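# Swap rusty cup off right fixture, invert it on plate

## Task

Lift the rusty steel cup off the fixture on the robot's right side and set it upside down on the plate so that its entire rim rests on the plate. Then seat one of the two loose cups over that fixture's plug, pushed fully down. Release everything at the end.

## Robot and tools

Robot: two arms, left_arm and right_arm, each ending in a five-finger hand (right_arm a right hand, left_arm its mirror). Bases in the scene frame: left_arm (+0.040, +0.264, +0.032) m, right_arm (+0.047, -0.293, +0.001) m. A post stands behind the arms and a camera stand sits between them, just behind the bases.

Scene frame: origin at table-top height, midway between the arms; +x out over the table, +y toward left_arm, +z up. Positions are in metres. Camera image sides are not the arms' names.

Hand point: a point fixed to the palm, 0.15 m out from the wrist face along the fingers. Its +z runs along the straight fingers, +y out of the palm, +x across the palm away from the thumb on the right hand (toward the thumb on the left hand). Straight fingertips reach 0.06 to 0.07 m past the point along +z, 0.06 m behind it along -y. A wrist bracket on the little-finger side can strike things.

Row layout (28 numbers, each in [-1, 1], always all 28 even if one arm moves): left dx, dy, dz, rx, ry, rz; left little, ring, middle, index, thumb_bend, thumb_turn; left force_limit, speed; then the same 14 for the right arm. Pose numbers are offsets, not poses: they count from that arm's Hand target at the start of the action or move, along scene-frame axes, turning about the Hand target position. 1.0 equals 0.6 m or 180 degrees; rx, ry, rz form one rotation vector. Every row of one action counts from the same start, not from the previous row, and a repeated offset moves the arm further. All six pose numbers 0 means no new pose request. Finger targets: -1 open/straight, +1 closed; thumb_turn -1 beside the palm, +1 opposite the fingers. force_limit: -1 about 0 N up to +1 at 10 N (15 N for the two thumb motors). speed: rises linearly from near zero at -1 to full at +0.48, full above that. Hand numbers have no 'no change' value: repeat the last eight you sent for that hand (or, before any were sent, its hand_measured plus hand_force_limit and hand_speed). With the thumb turned in, the hand grips objects about 0.035 to 0.065 m thick; handles down to 0.025 m. For a soft grip close at speed -0.94 or below. To loosen, send targets more open than hand_measured.

Tools:
- execute_actions(actions, cameras): actions is a list of actions; each action is up to 15 rows, one per 1/30 s step; a short action holds its final row until step 15. Images come only when actions is empty or cameras names them.
- move(target, speed, blend, blocking, cameras): target is one 28-number row or a list of up to 15 rows; all offsets in the list count from the same starting Hand targets. speed in m/s, 0.002 to 4.3, default 0.25 (turns up to twice that in rad/s), one value or one per target. blend in m for corner rounding, 0 means stop at each target. Whole move capped at 10 s. blocking=false returns after about 0.5 s while motion continues. Paths avoid nothing, and faster moves stray and hit harder.
- wait(seconds): 0 to 3600, sends nothing new; a running move continues.
- stop(): brakes a running move.
- zoom_image(camera, region): region [x0, y0, x1, y1] in pixels, at most 504 by 504, on the newest image of cam_high, cam_low, cam_left_wrist or cam_right_wrist.
- show_instructions(): shows the reference pages.
- finished_scene(scene=1): ends the scene permanently; the goal must then hold unaided.

Cameras: cam_high and cam_low 504x504, cam_left_wrist and cam_right_wrist 672x504 fisheye.

Results: end_effector_position and end_effector_quat_wxyz per arm in the scene frame (can be off by a few cm); Hand target, the last commanded pose after clipping, from which next offsets count; Joint positions, velocities (may be omitted when all are within noise), torques. hand_measured, hand_stopped_by (moving, target, force, stalled, fault) and hand_load_n list six values in motor order; a lost grip shows as load falling near 0. A move adds a 'move:' line: done, off_target, moving, held or fault, plus limits such as paced (pose clipped) or held (steps withheld). Action results may list positions at some steps. MOTOR HOT and OVER-TEMPERATURE FAULT lines warn of heat.

Behaviour to expect: orientation is clipped each step to within 40 degrees of the current one; arms often rest 1 to 3 cm (up to 5) below the commanded pose without touching anything; a blocked arm keeps pushing until commanded back past its hand point; a repeat execute_actions with zero pose offsets re-requests the Hand target. A motor only starts when its target changes by 0.002 or more.

Avoid: dropping anything even a few mm, releasing moving parts, hitting fixed or heavy objects, hard pushes, excessive finger force, any contact between the two arms or hands, closing one hand on the other's fingers, knocking objects off the table, and long holds or stretched arms that overheat motors. Loose objects may occasionally be nudged by the scene.

Each tool is called in YAML: its name, and indented under it one key for each argument.

Reference images:

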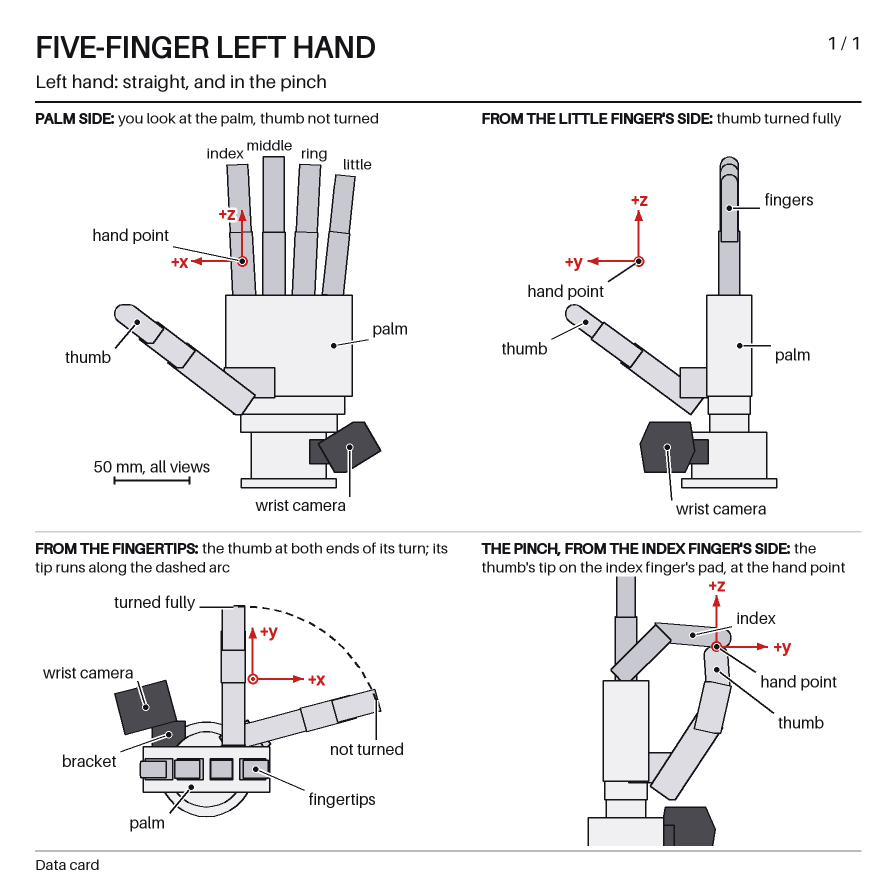

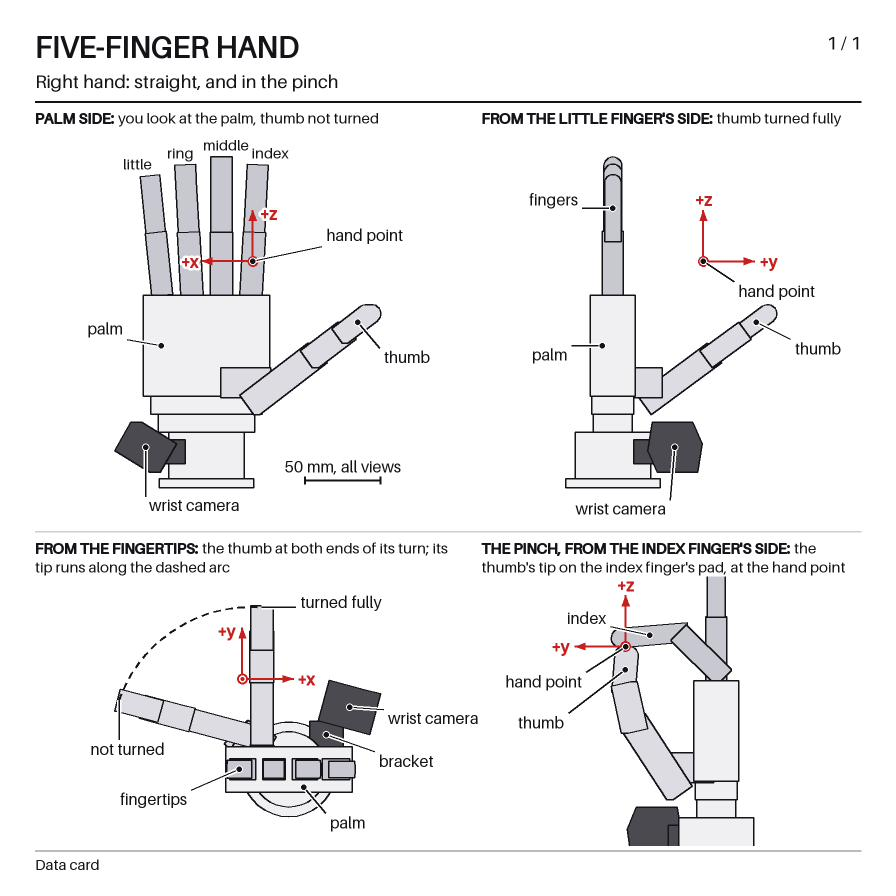

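## Session

execute_actions:
  actions: []

Scene clock: 0.00 s.
left_arm: end_effector_position=(+0.5587, +0.1477, +0.3962) hand_measured=(-1.000, -1.000, -1.000, -1.000, -1.000, -1.000) hand_load_n=(+0.0, +0.0, -0.5, +0.0, +0.0, +0.0) hand_stopped_by=(target, target, target, target, target, target) hand_force_limit=0.00 hand_speed=-0.80 end_effector_quat_wxyz=(+0.021, -0.289, +0.877, -0.384) | right_arm: end_effector_position=(+0.7386, -0.3737, +0.2070) hand_measured=(-1.000, -1.000, -1.000, -1.000, -1.000, -1.000) hand_load_n=(+0.0, +0.0, +0.0, +0.0, +0.0, +0.0) hand_stopped_by=(target, target, target, target, target, target) hand_force_limit=0.00 hand_speed=-0.80 end_effector_quat_wxyz=(+0.005, +0.805, -0.266, +0.531)
Joint positions: left_arm=[-0.003 1.679 1.961 -1.495 0.72 0.792] | right_arm=[0.022 1.696 1.35 -0.131 0.317 -1.1]
Joint velocities: within noise
Joint torques (N m): no reading
Heat: left arm: hottest waist 29 °C; right arm: hottest wrist yaw 27 °C.
Hand target: left_arm +0.5624, +0.1477, +0.4042; +0.031, -0.285, +0.876, -0.387 | right_arm +0.7464, -0.3735, +0.2295; -0.001, +0.793, -0.267, +0.548

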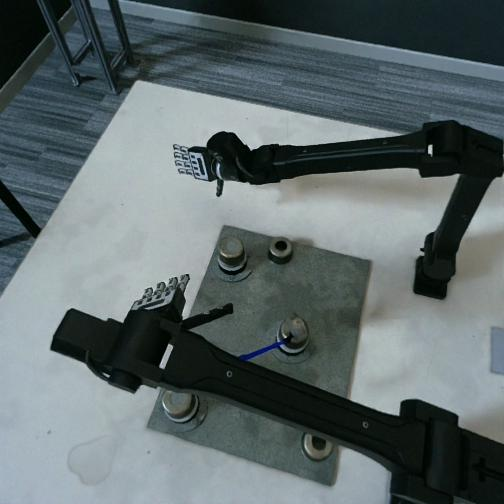

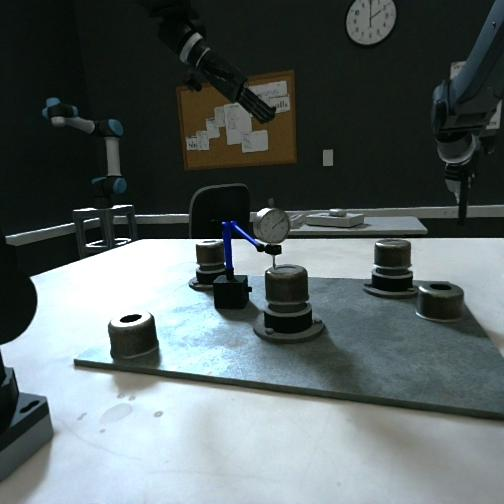

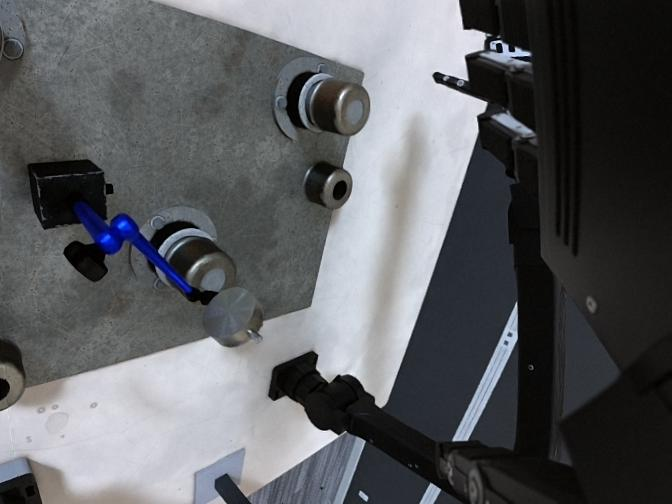

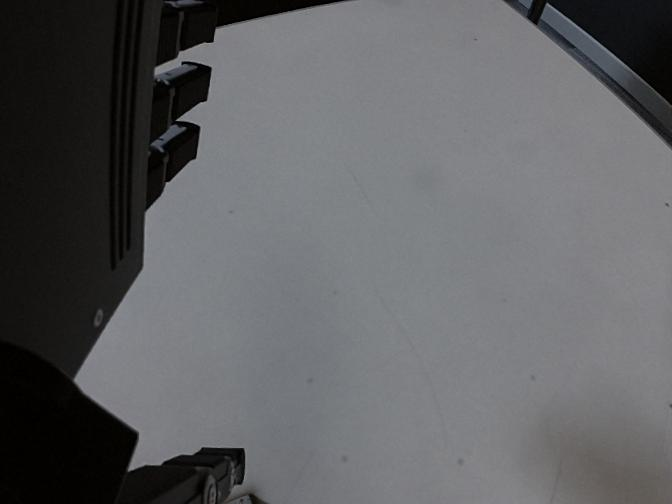

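zoom_image:
  camera: "cam_high"
  region: [140, 210, 390, 500]

zoom_image:
  camera: "cam_low"
  region: [350, 210, 490, 350]

zoom_image:
  camera: "cam_low"
  region: [90, 190, 350, 380]

zoom_image:
  camera: "cam_left_wrist"
  region: [120, 40, 400, 360]

Scaled by 1.738.

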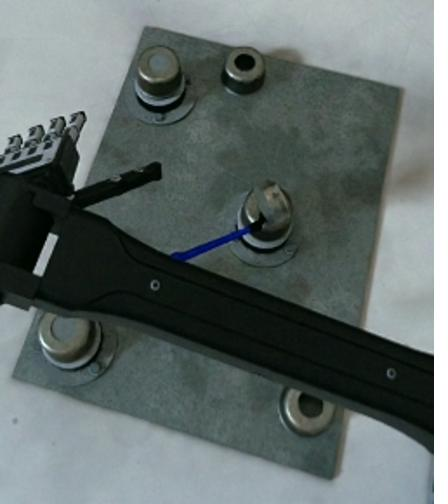

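Scaled by 3.600.

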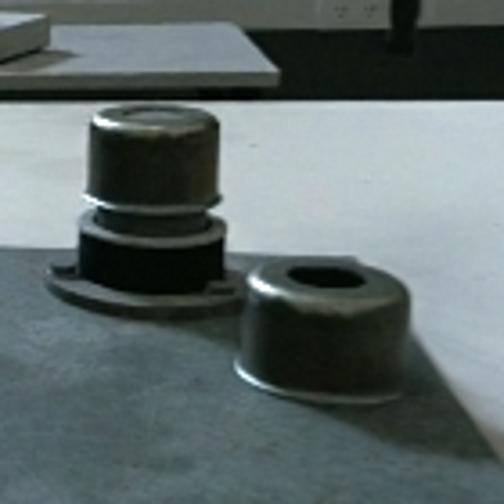

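Scaled by 1.938.

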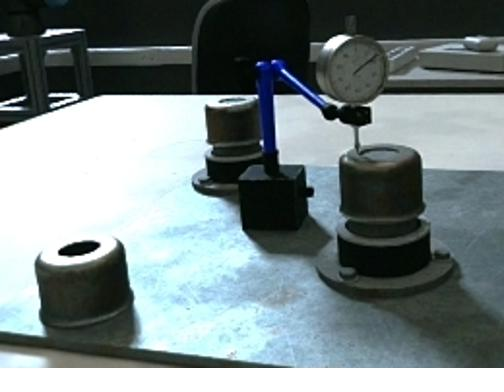

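Scaled by 1.575 from the camera's image (finer frame: 960x720).

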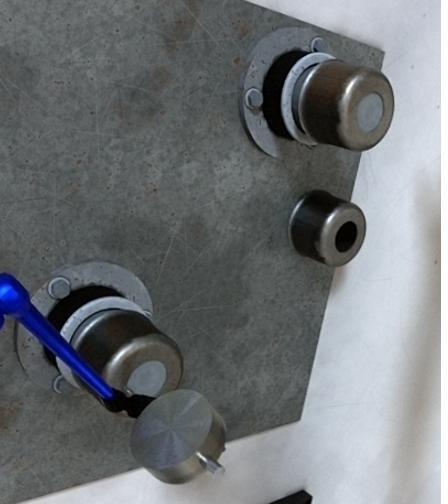

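move:
  target: [0,0,0,0,0,0,-1,-1,-1,-1,-1,-1,0,-0.8,-0.41,0.206,0.13,0.336,0.048,-0.131,-1,-1,-1,-1,-1,1,0,0]
  speed: 0.2
  cameras: ["all"]

Scene clock: 12.17 s.
left_arm: end_effector_position=(+0.5587, +0.1477, +0.3962) hand_measured=(-1.000, -1.000, -1.000, -1.000, -1.000, -1.000) hand_load_n=(+0.0, +0.0, +0.0, +0.0, +0.0, -0.5) hand_stopped_by=(target, target, target, target, target, target) hand_force_limit=0.00 hand_speed=-0.80 end_effector_quat_wxyz=(+0.021, -0.289, +0.877, -0.384) | right_arm: end_effector_position=(+0.5031, -0.2480, +0.3028) hand_measured=(-1.000, -1.000, -1.000, -1.000, -1.000, +1.000) hand_load_n=(+0.0, +0.0, +0.0, +0.0, +0.0, +0.0) hand_stopped_by=(target, target, target, target, target, target) hand_force_limit=0.00 hand_speed=0.00 end_effector_quat_wxyz=(-0.268, +0.660, -0.647, +0.271)
Joint positions: left_arm=[-0.003 1.679 1.961 -1.495 0.72 0.792] | right_arm=[0.037 1.151 1.232 -0.869 0.025 0.011]
Joint torques (N m): left_arm=[1.08 -12.04 10.06 1.06 0.66 0.02] | right_arm=[-0.67 -7.65 8.7 0.94 -0.23 0.14]
Heat: left arm: hottest waist 29 °C; right arm: hottest elbow 27 °C.
Hand target: left_arm +0.5624, +0.1477, +0.4042; +0.031, -0.285, +0.876, -0.387 | right_arm +0.5004, -0.2498, +0.3074; -0.271, +0.654, -0.652, +0.271
Off the commanded pose: left_arm 0.009 m, 1 deg | right_arm 0.006 m, 1 deg.
move: done

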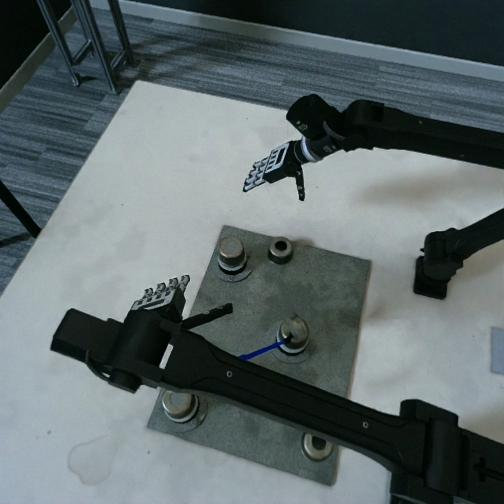

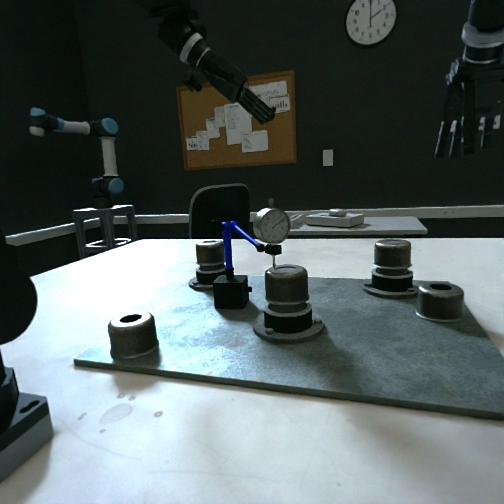

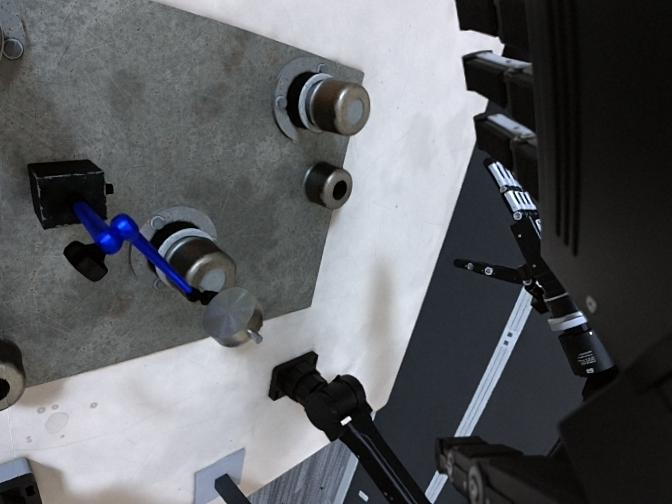

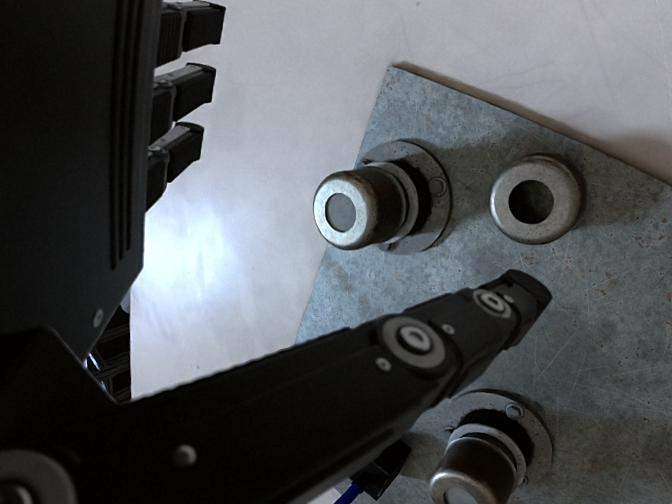

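move:
  target: [0,0,0,0,0,0,-1,-1,-1,-1,-1,-1,0,-0.8,0,0,-0.1333,0,0,0,-1,-1,-1,-1,-1,1,0,0]
  speed: 0.2
  cameras: ["cam_right_wrist","cam_high"]

move:
  target: [0,0,0,0,0,0,-1,-1,-1,-1,-1,-1,0,-0.8,0,0.1333,0,0,0,0,-1,-1,-1,-1,-1,1,0,0]
  speed: 0.2
  cameras: ["cam_right_wrist","cam_high"]

move:
  target: [0,0,0,0,0,0,-1,-1,-1,-1,-1,-1,0,-0.8,-0.1333,0,0,0,0,0,-1,-1,-1,-1,-1,1,0,0]
  speed: 0.2
  cameras: ["cam_right_wrist","cam_high"]

Scene clock: 14.17 s.
left_arm: end_effector_position=(+0.5587, +0.1477, +0.3962) hand_measured=(-1.000, -1.000, -1.000, -1.000, -1.000, -1.000) hand_load_n=(+0.0, +0.0, +0.0, +0.0, +0.0, +0.0) hand_stopped_by=(target, target, target, target, target, target) hand_force_limit=0.00 hand_speed=-0.80 end_effector_quat_wxyz=(+0.021, -0.289, +0.877, -0.384) | right_arm: end_effector_position=(+0.4948, -0.2484, +0.2229) hand_measured=(-1.000, -1.000, -1.000, -1.000, -1.000, +1.000) hand_load_n=(+0.0, +0.0, +0.0, +0.0, +0.0, +0.0) hand_stopped_by=(target, target, target, target, target, target) hand_force_limit=0.00 hand_speed=0.00 end_effector_quat_wxyz=(-0.262, +0.662, -0.650, +0.265)
Joint positions: left_arm=[-0.003 1.679 1.961 -1.495 0.72 0.792] | right_arm=[0.036 1.145 1.025 -0.686 0.025 0.011]
Joint torques (N m): left_arm=[1.14 -12.04 10.06 1.07 0.66 0.02] | right_arm=[-0.62 -6.95 8.66 2.28 -0.23 0.05]
Heat: left arm: hottest waist 29 °C; right arm: hottest elbow 27 °C.
Hand target: left_arm +0.5624, +0.1477, +0.4042; +0.031, -0.285, +0.876, -0.387 | right_arm +0.5004, -0.2499, +0.2275; -0.271, +0.654, -0.652, +0.271
Off the commanded pose: left_arm 0.009 m, 1 deg | right_arm 0.007 m, 2 deg.
move: done
Images, in order (width x height): cam_high 504x504, cam_right_wrist 672x504.

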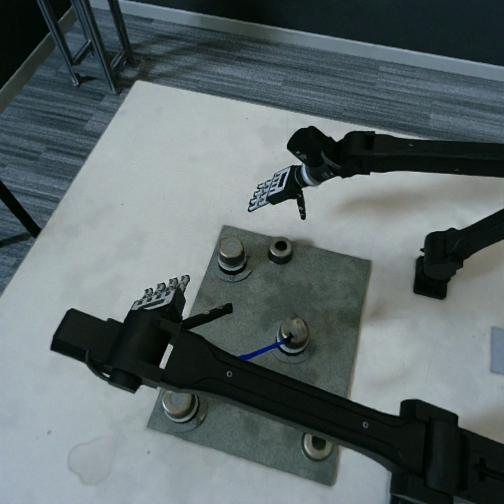

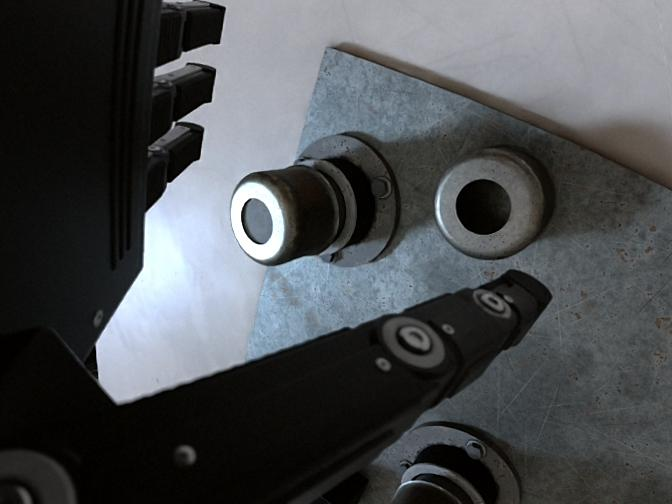

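Scene clock: 15.43 s.
left_arm: end_effector_position=(+0.5587, +0.1477, +0.3962) hand_measured=(-1.000, -1.000, -1.000, -1.000, -1.000, -1.000) hand_load_n=(+0.0, +0.0, +0.0, +0.0, +0.0, +0.0) hand_stopped_by=(target, target, target, target, target, target) hand_force_limit=0.00 hand_speed=-0.80 end_effector_quat_wxyz=(+0.021, -0.289, +0.877, -0.384) | right_arm: end_effector_position=(+0.4896, -0.1742, +0.2121) hand_measured=(-1.000, -1.000, -1.000, -1.000, -1.000, +1.000) hand_load_n=(+0.0, +0.0, +0.0, +0.0, +0.5, +0.0) hand_stopped_by=(target, target, target, target, target, target) hand_force_limit=0.00 hand_speed=0.00 end_effector_quat_wxyz=(-0.256, +0.663, -0.653, +0.263)
Joint positions: left_arm=[-0.003 1.679 1.961 -1.495 0.72 0.792] | right_arm=[0.245 1.173 1.025 -0.686 0.173 0.166]
Joint torques (N m): left_arm=[1.08 -11.99 10.06 1.07 0.66 0.02] | right_arm=[0.44 -7.41 10.5 1.63 0.1 0.11]
Heat: left arm: hottest waist 29 °C; right arm: hottest elbow 27 °C.
Hand target: left_arm +0.5624, +0.1477, +0.4042; +0.031, -0.285, +0.876, -0.387 | right_arm +0.5005, -0.1698, +0.2275; -0.272, +0.654, -0.652, +0.271
Off the commanded pose: left_arm 0.009 m, 1 deg | right_arm 0.019 m, 2 deg.
move: off_target (right_arm)
Images, in order (width x height): cam_high 504x504, cam_right_wrist 672x504.

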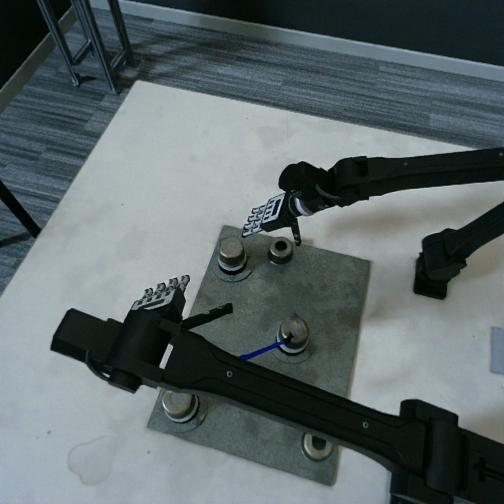

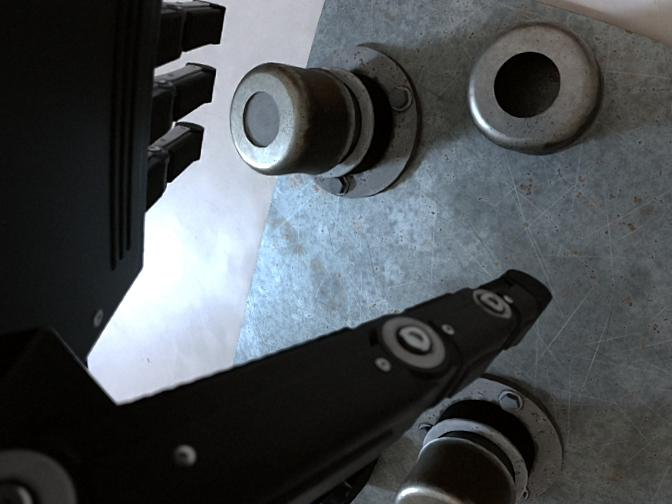

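Scene clock: 16.60 s.
left_arm: end_effector_position=(+0.5587, +0.1477, +0.3962) hand_measured=(-1.000, -1.000, -1.000, -1.000, -1.000, -1.000) hand_load_n=(+0.0, +0.0, +0.0, +0.0, +0.0, +0.0) hand_stopped_by=(target, target, target, target, target, target) hand_force_limit=0.00 hand_speed=-0.80 end_effector_quat_wxyz=(+0.021, -0.289, +0.877, -0.384) | right_arm: end_effector_position=(+0.4227, -0.1719, +0.2251) hand_measured=(-1.000, -1.000, -1.000, -1.000, -1.000, +1.000) hand_load_n=(+0.0, +0.0, +0.0, +0.0, +0.0, +0.0) hand_stopped_by=(target, target, target, target, target, target) hand_force_limit=0.00 hand_speed=0.00 end_effector_quat_wxyz=(-0.270, +0.656, -0.650, +0.272)
Joint positions: left_arm=[-0.003 1.679 1.961 -1.495 0.72 0.792] | right_arm=[0.31 0.967 0.907 -0.749 0.22 0.216]
Joint torques (N m): left_arm=[1.08 -12.1 10.06 1.06 0.66 0.03] | right_arm=[0.67 -5.3 8.75 0.87 0.12 0.1]
Heat: left arm: hottest waist 29 °C; right arm: hottest elbow 27 °C.
Hand target: left_arm +0.5624, +0.1477, +0.4042; +0.031, -0.285, +0.876, -0.387 | right_arm +0.4205, -0.1699, +0.2276; -0.272, +0.654, -0.652, +0.271
Off the commanded pose: left_arm 0.009 m, 1 deg | right_arm 0.004 m, 0 deg.
move: done
Images, in order (width x height): cam_high 504x504, cam_right_wrist 672x504.

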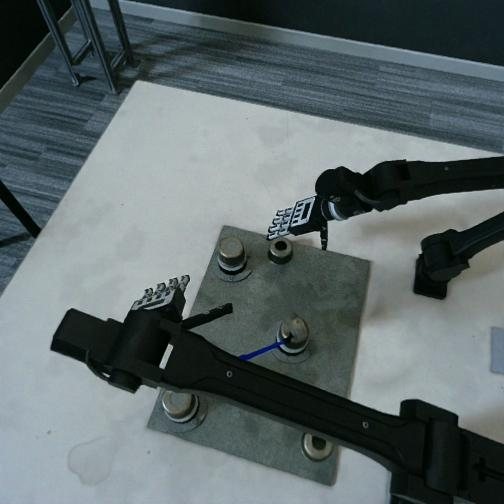

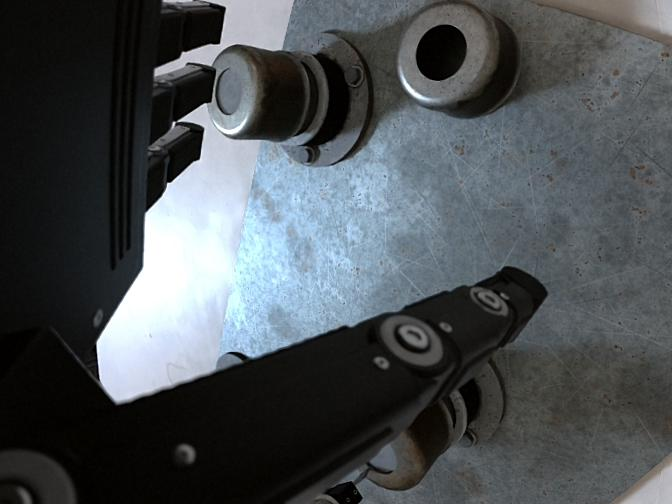

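move:
  target: [0,0,0,0,0,0,-1,-1,-1,-1,-1,-1,0,-0.8,0.319,-0.0267,-0.046,0,0,0,-1,-1,-1,-1,-1,1,0,0]
  speed: 0.15
  cameras: ["all"]

Scene clock: 32.80 s.
left_arm: end_effector_position=(+0.5587, +0.1477, +0.3962) hand_measured=(-1.000, -1.000, -1.000, -1.000, -1.000, -1.000) hand_load_n=(+0.0, +0.0, +0.0, +0.0, -0.5, -0.5) hand_stopped_by=(target, target, target, target, target, target) hand_force_limit=0.00 hand_speed=-0.80 end_effector_quat_wxyz=(+0.021, -0.289, +0.877, -0.384) | right_arm: end_effector_position=(+0.5889, -0.1859, +0.1734) hand_measured=(-1.000, -1.000, -1.000, -1.000, -1.000, +1.000) hand_load_n=(+0.0, +0.0, +0.0, +0.0, +0.0, +0.0) hand_stopped_by=(target, target, target, target, target, target) hand_force_limit=0.00 hand_speed=0.00 end_effector_quat_wxyz=(-0.249, +0.661, -0.661, +0.252)
Joint positions: left_arm=[-0.003 1.679 1.961 -1.495 0.72 0.792] | right_arm=[0.163 1.46 1.194 -0.588 0.115 0.124]
Joint torques (N m): left_arm=[1.14 -12.1 10.04 1.07 0.66 0.02] | right_arm=[-0.62 -10.81 12.29 1.94 -0.13 -0.15]
Heat: left arm: hottest waist 29 °C; right arm: hottest elbow 29 °C.
Hand target: left_arm +0.5624, +0.1477, +0.4042; +0.031, -0.285, +0.876, -0.387 | right_arm +0.6118, -0.1859, +0.1997; -0.271, +0.654, -0.652, +0.271
Off the commanded pose: left_arm 0.009 m, 1 deg | right_arm 0.035 m, 4 deg.
move: off_target (right_arm)

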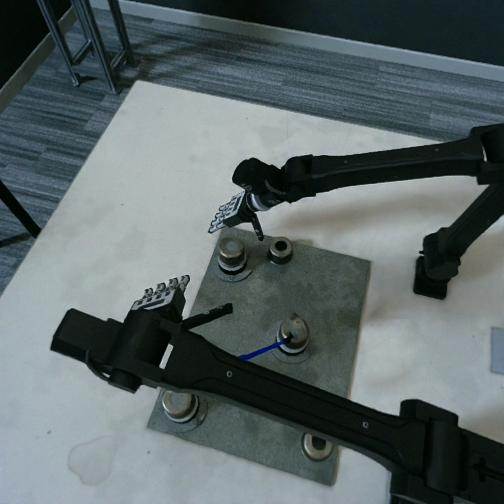

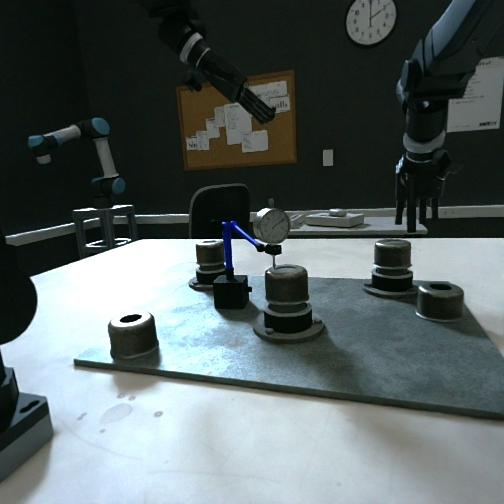

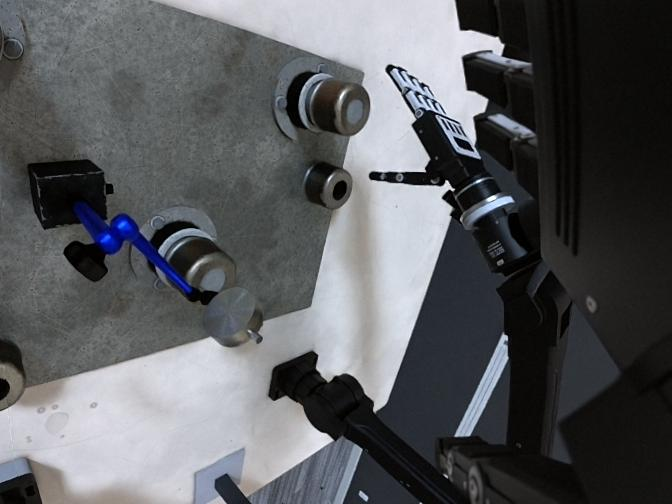

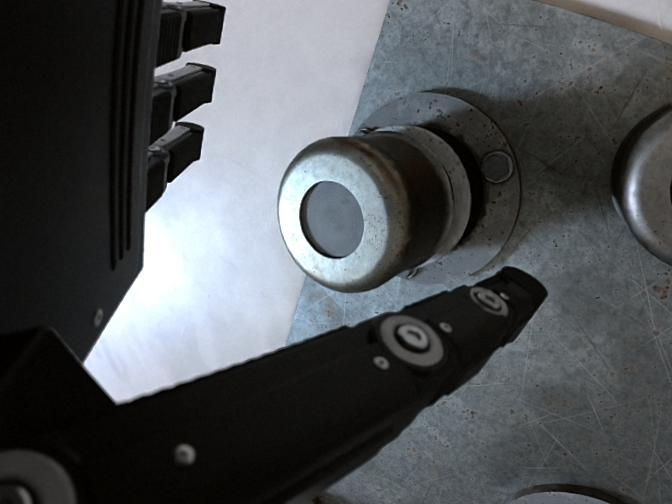

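zoom_image:
  camera: "cam_right_wrist"
  region: [80, 0, 580, 500]

zoom_image:
  camera: "cam_left_wrist"
  region: [260, 20, 540, 230]

zoom_image:
  camera: "cam_low"
  region: [340, 140, 504, 340]

Scaled by 1.008 from the camera's image (finer frame: 960x720).

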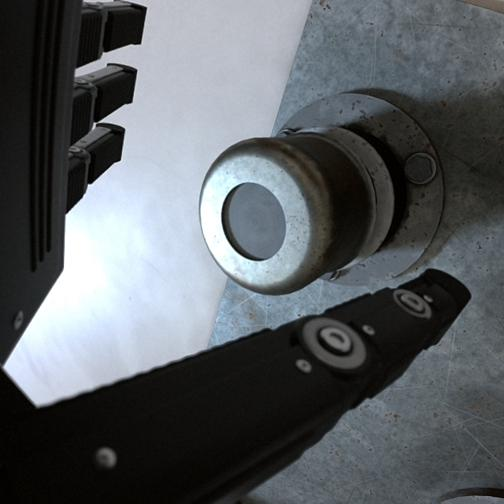

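Scaled by 1.800 from the camera's image (finer frame: 960x720).

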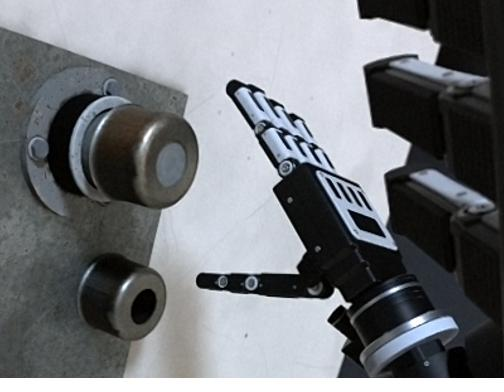

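Scaled by 2.520.

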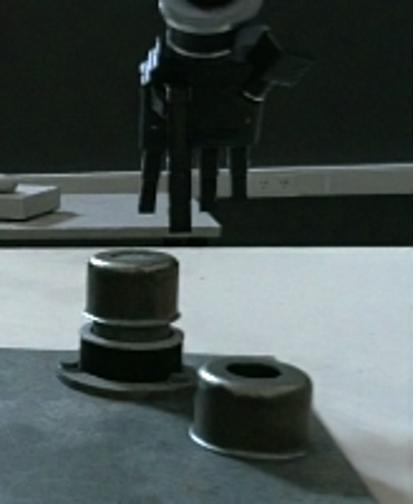

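move:
  target: [0,0,0,0,0,0,-1,-1,-1,-1,-1,-1,0,-0.8,0.037,0.0065,-0.01,0,0,0,-1,-1,-1,-1,-1,1,0,0]
  speed: 0.1
  cameras: ["cam_left_wrist","cam_right_wrist","cam_low"]

Scene clock: 38.00 s.
left_arm: end_effector_position=(+0.5587, +0.1477, +0.3962) hand_measured=(-1.000, -1.000, -1.000, -1.000, -1.000, -1.000) hand_load_n=(+0.0, +0.0, +0.0, +0.0, +0.0, +0.0) hand_stopped_by=(target, target, target, target, target, target) hand_force_limit=0.00 hand_speed=-0.80 end_effector_quat_wxyz=(+0.021, -0.289, +0.877, -0.384) | right_arm: end_effector_position=(+0.6108, -0.1823, +0.1662) hand_measured=(-1.000, -1.000, -1.000, -1.000, -1.000, +1.000) hand_load_n=(-0.5, +0.0, +0.0, +0.0, +0.0, +0.0) hand_stopped_by=(target, target, target, target, target, target) hand_force_limit=0.00 hand_speed=0.00 end_effector_quat_wxyz=(-0.247, +0.662, -0.662, +0.252)
Joint positions: left_arm=[-0.003 1.679 1.961 -1.495 0.72 0.792] | right_arm=[0.163 1.523 1.245 -0.579 0.115 0.124]
Joint torques (N m): left_arm=[1.08 -11.99 10.06 1.07 0.66 0.02] | right_arm=[-0.15 -11.63 12.05 2.1 -0.13 -0.14]
Heat: left arm: hottest waist 29 °C; right arm: hottest elbow 30 °C.
Hand target: left_arm +0.5624, +0.1477, +0.4042; +0.031, -0.285, +0.876, -0.387 | right_arm +0.6340, -0.1820, +0.1939; -0.272, +0.654, -0.652, +0.271
Off the commanded pose: left_arm 0.009 m, 1 deg | right_arm 0.036 m, 4 deg.
move: off_target (right_arm)
Images, in order (width x height): cam_low 504x504, cam_left_wrist 672x504, cam_right_wrist 672x504.

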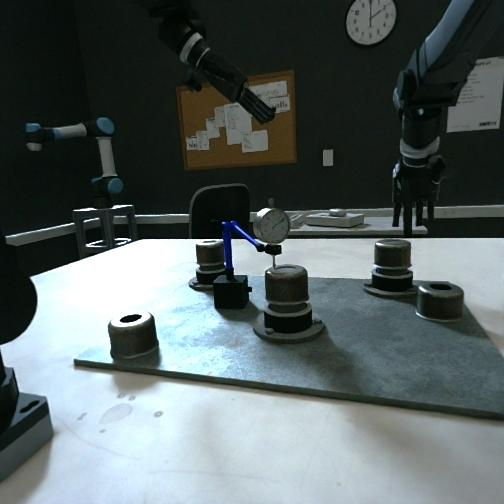

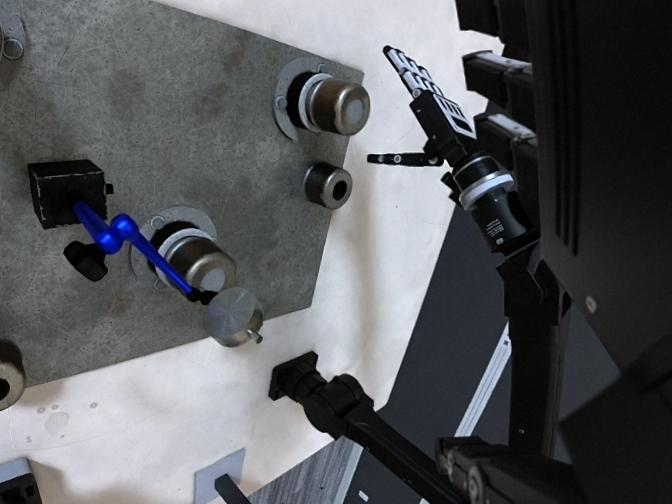

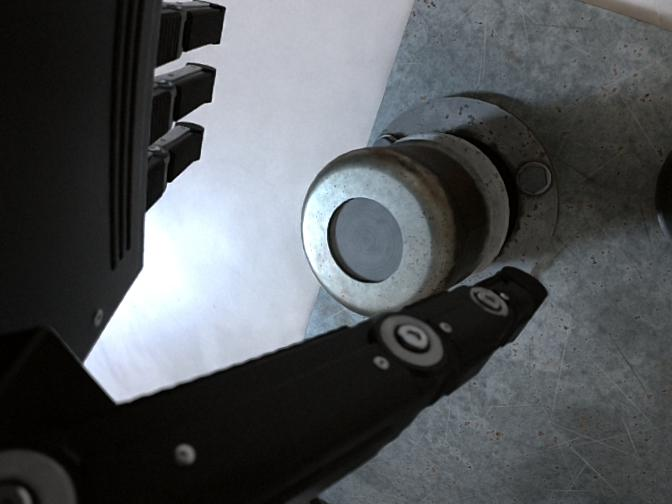

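zoom_image:
  camera: "cam_low"
  region: [340, 140, 504, 340]

zoom_image:
  camera: "cam_left_wrist"
  region: [260, 20, 540, 230]

Scaled by 2.520.

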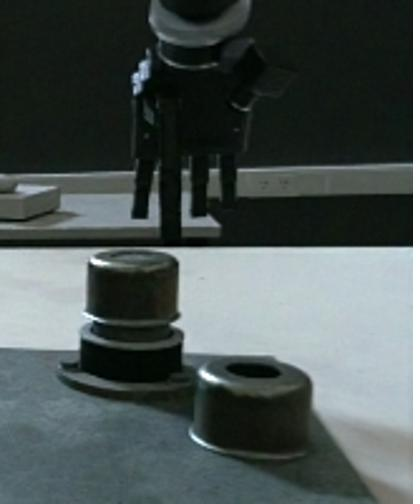

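Scaled by 1.800 from the camera's image (finer frame: 960x720).

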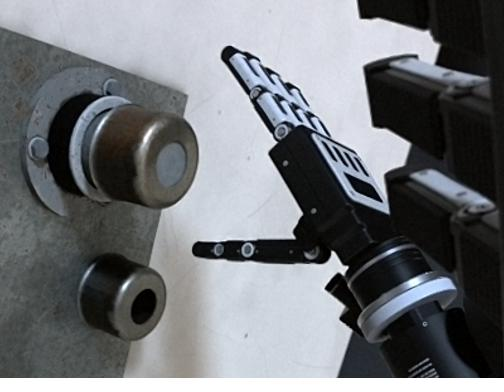

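move:
  target: [0,0,0,0,0,0,-1,-1,-1,-1,-1,-1,0,-0.8,0,0.0267,-0.04,0,0,0,-1,-1,-1,-1,-1,1,0,0]
  speed: 0.08
  cameras: ["cam_left_wrist","cam_right_wrist","cam_low"]

zoom_image:
  camera: "cam_low"
  region: [340, 140, 504, 340]

zoom_image:
  camera: "cam_left_wrist"
  region: [260, 20, 540, 230]

Scene clock: 43.53 s.
left_arm: end_effector_position=(+0.5587, +0.1477, +0.3962) hand_measured=(-1.000, -1.000, -1.000, -1.000, -1.000, -1.000) hand_load_n=(+0.0, +0.0, +0.0, +0.0, -0.5, +0.0) hand_stopped_by=(target, target, target, target, target, target) hand_force_limit=0.00 hand_speed=-0.80 end_effector_quat_wxyz=(+0.021, -0.289, +0.877, -0.384) | right_arm: end_effector_position=(+0.6232, -0.1707, +0.1589) hand_measured=(-1.000, -1.000, -1.000, -1.000, -1.000, +1.000) hand_load_n=(+0.0, +0.0, +0.0, +0.0, +0.0, +0.0) hand_stopped_by=(target, target, target, target, target, target) hand_force_limit=0.00 hand_speed=0.00 end_effector_quat_wxyz=(-0.257, +0.662, -0.654, +0.263)
Joint positions: left_arm=[-0.003 1.679 1.961 -1.495 0.72 0.792] | right_arm=[0.185 1.55 1.245 -0.523 0.132 0.124]
Joint torques (N m): left_arm=[1.08 -11.99 10.06 1.06 0.66 0.02] | right_arm=[0.56 -11.4 9.5 2.06 0.04 0.1]
Heat: left arm: hottest waist 29 °C; right arm: hottest elbow 31 °C.
Hand target: left_arm +0.5624, +0.1477, +0.4042; +0.031, -0.285, +0.876, -0.387 | right_arm +0.6341, -0.1658, +0.1698; -0.272, +0.654, -0.652, +0.271
Off the commanded pose: left_arm 0.009 m, 1 deg | right_arm 0.016 m, 2 deg.
move: off_target (right_arm)
Images, in order (width x height): cam_low 504x504, cam_left_wrist 672x504, cam_right_wrist 672x504.

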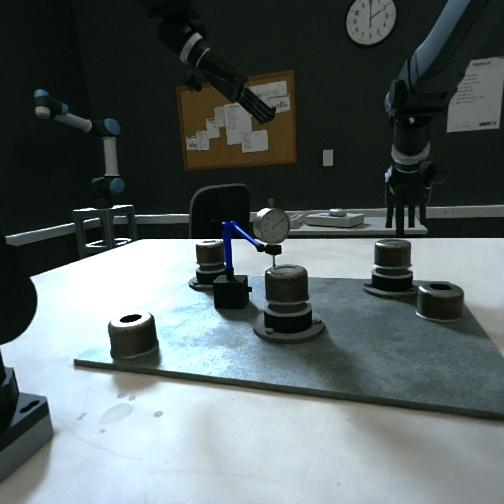

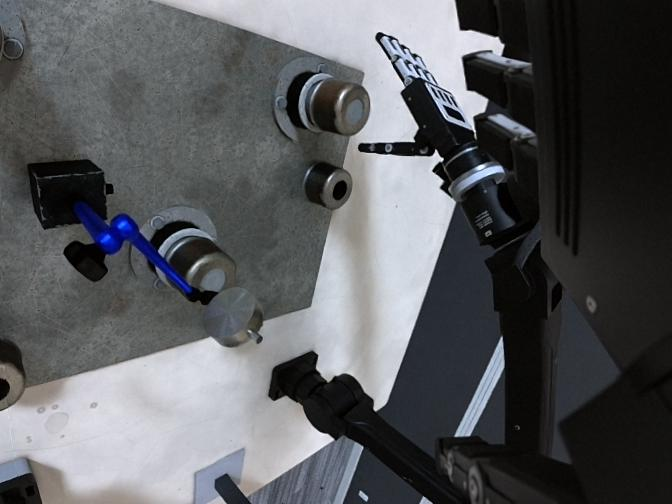

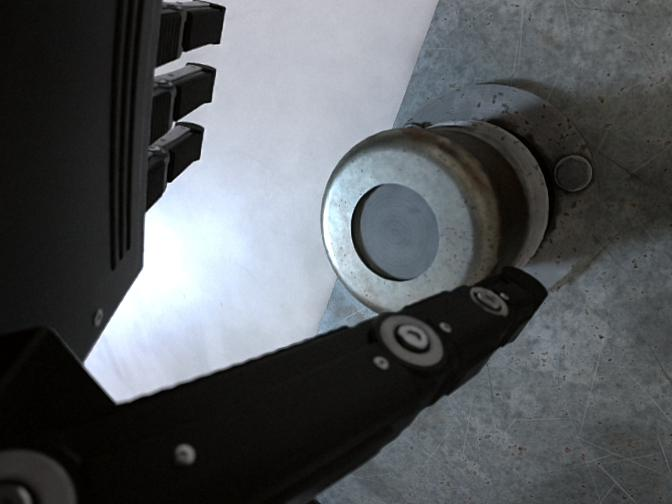

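Scaled by 2.520.

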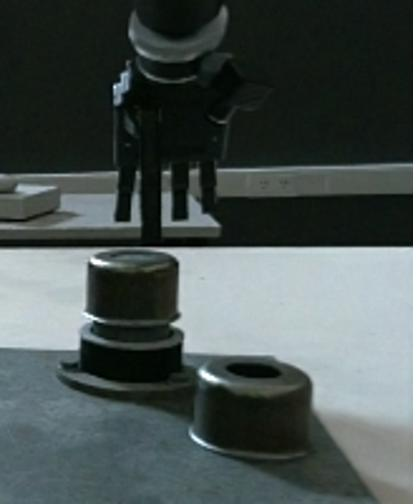

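Scaled by 1.800 from the camera's image (finer frame: 960x720).

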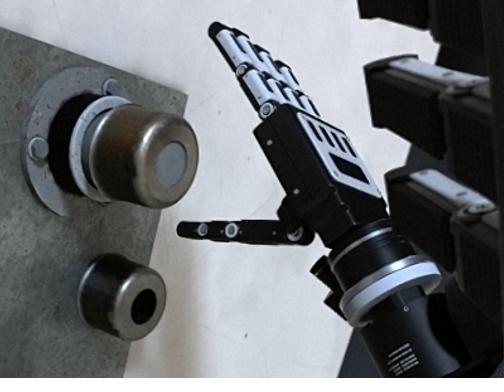

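move:
  target: [0,0,0,0,0,0,-1,-1,-1,-1,-1,-1,0,-0.8,-0.0167,0.0125,-0.0317,0,0,0,-1,-1,-1,-1,-1,1,0,0]
  speed: 0.08
  cameras: ["cam_left_wrist","cam_right_wrist","cam_low"]

zoom_image:
  camera: "cam_low"
  region: [340, 140, 504, 340]

zoom_image:
  camera: "cam_left_wrist"
  region: [260, 20, 540, 230]

Scene clock: 46.57 s.
left_arm: end_effector_position=(+0.5587, +0.1477, +0.3962) hand_measured=(-1.000, -1.000, -1.000, -1.000, -1.000, -1.000) hand_load_n=(+0.0, +0.0, +0.0, +0.0, -0.5, +0.0) hand_stopped_by=(target, target, target, target, target, target) hand_force_limit=0.00 hand_speed=-0.80 end_effector_quat_wxyz=(+0.021, -0.289, +0.877, -0.384) | right_arm: end_effector_position=(+0.6189, -0.1632, +0.1451) hand_measured=(-1.000, -1.000, -1.000, -1.000, -1.000, +1.000) hand_load_n=(+0.0, +0.0, +0.0, +0.0, +0.0, +0.0) hand_stopped_by=(target, target, target, target, target, target) hand_force_limit=0.00 hand_speed=0.00 end_effector_quat_wxyz=(-0.260, +0.660, -0.653, +0.266)
Joint positions: left_arm=[-0.003 1.679 1.961 -1.495 0.72 0.792] | right_arm=[0.202 1.55 1.203 -0.472 0.145 0.137]
Joint torques (N m): left_arm=[1.08 -12.04 10.06 1.06 0.66 0.03] | right_arm=[0.38 -11.75 8.29 2.22 0.06 0.13]
Heat: left arm: hottest waist 29 °C; right arm: hottest elbow 31 °C.
Hand target: left_arm +0.5624, +0.1477, +0.4042; +0.031, -0.285, +0.876, -0.387 | right_arm +0.6240, -0.1583, +0.1508; -0.271, +0.654, -0.652, +0.271
Off the commanded pose: left_arm 0.009 m, 1 deg | right_arm 0.009 m, 2 deg.
move: done
Images, in order (width x height): cam_low 504x504, cam_left_wrist 672x504, cam_right_wrist 672x504.

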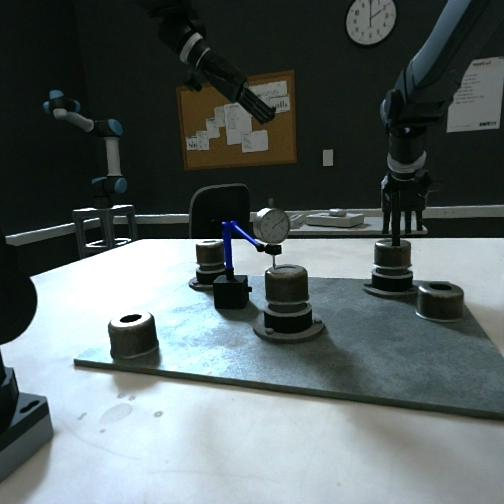

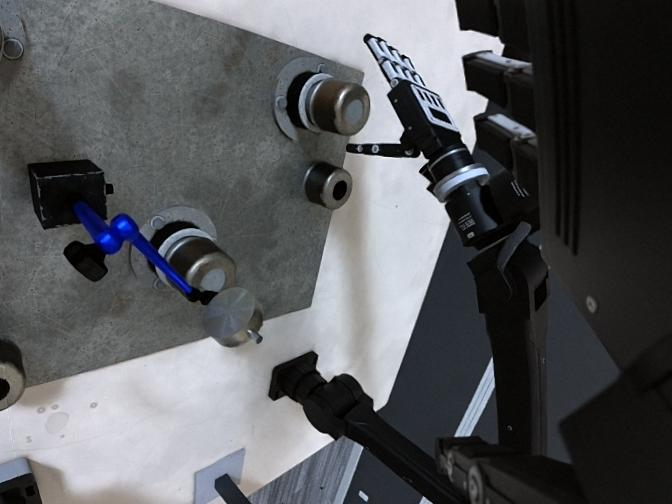

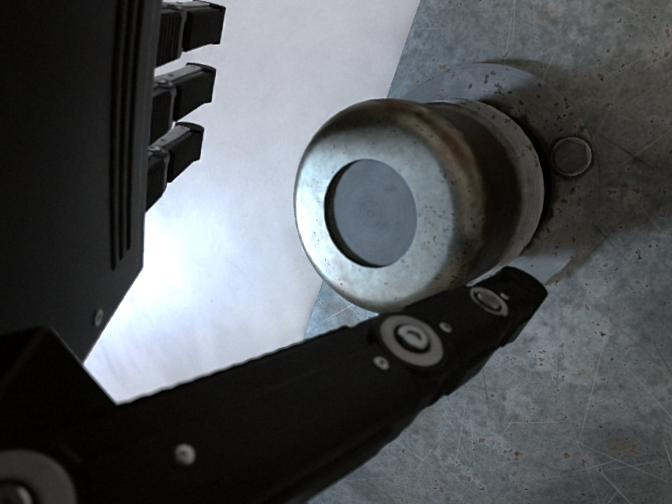

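Scaled by 2.520.

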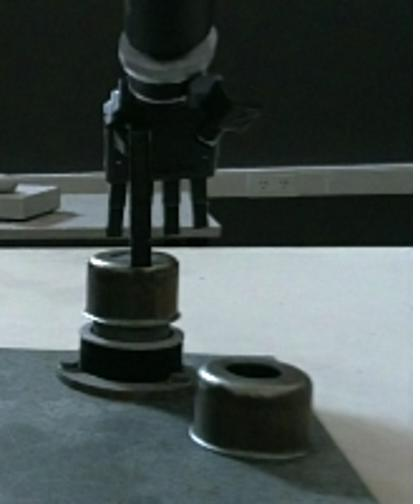

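Scaled by 1.800 from the camera's image (finer frame: 960x720).

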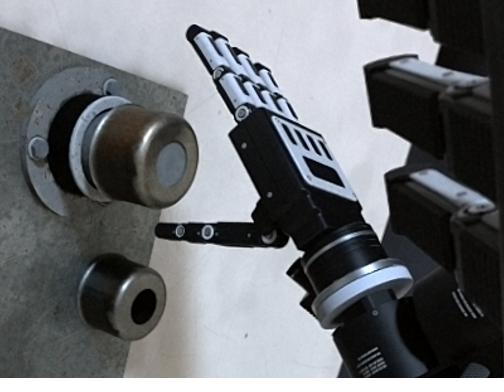

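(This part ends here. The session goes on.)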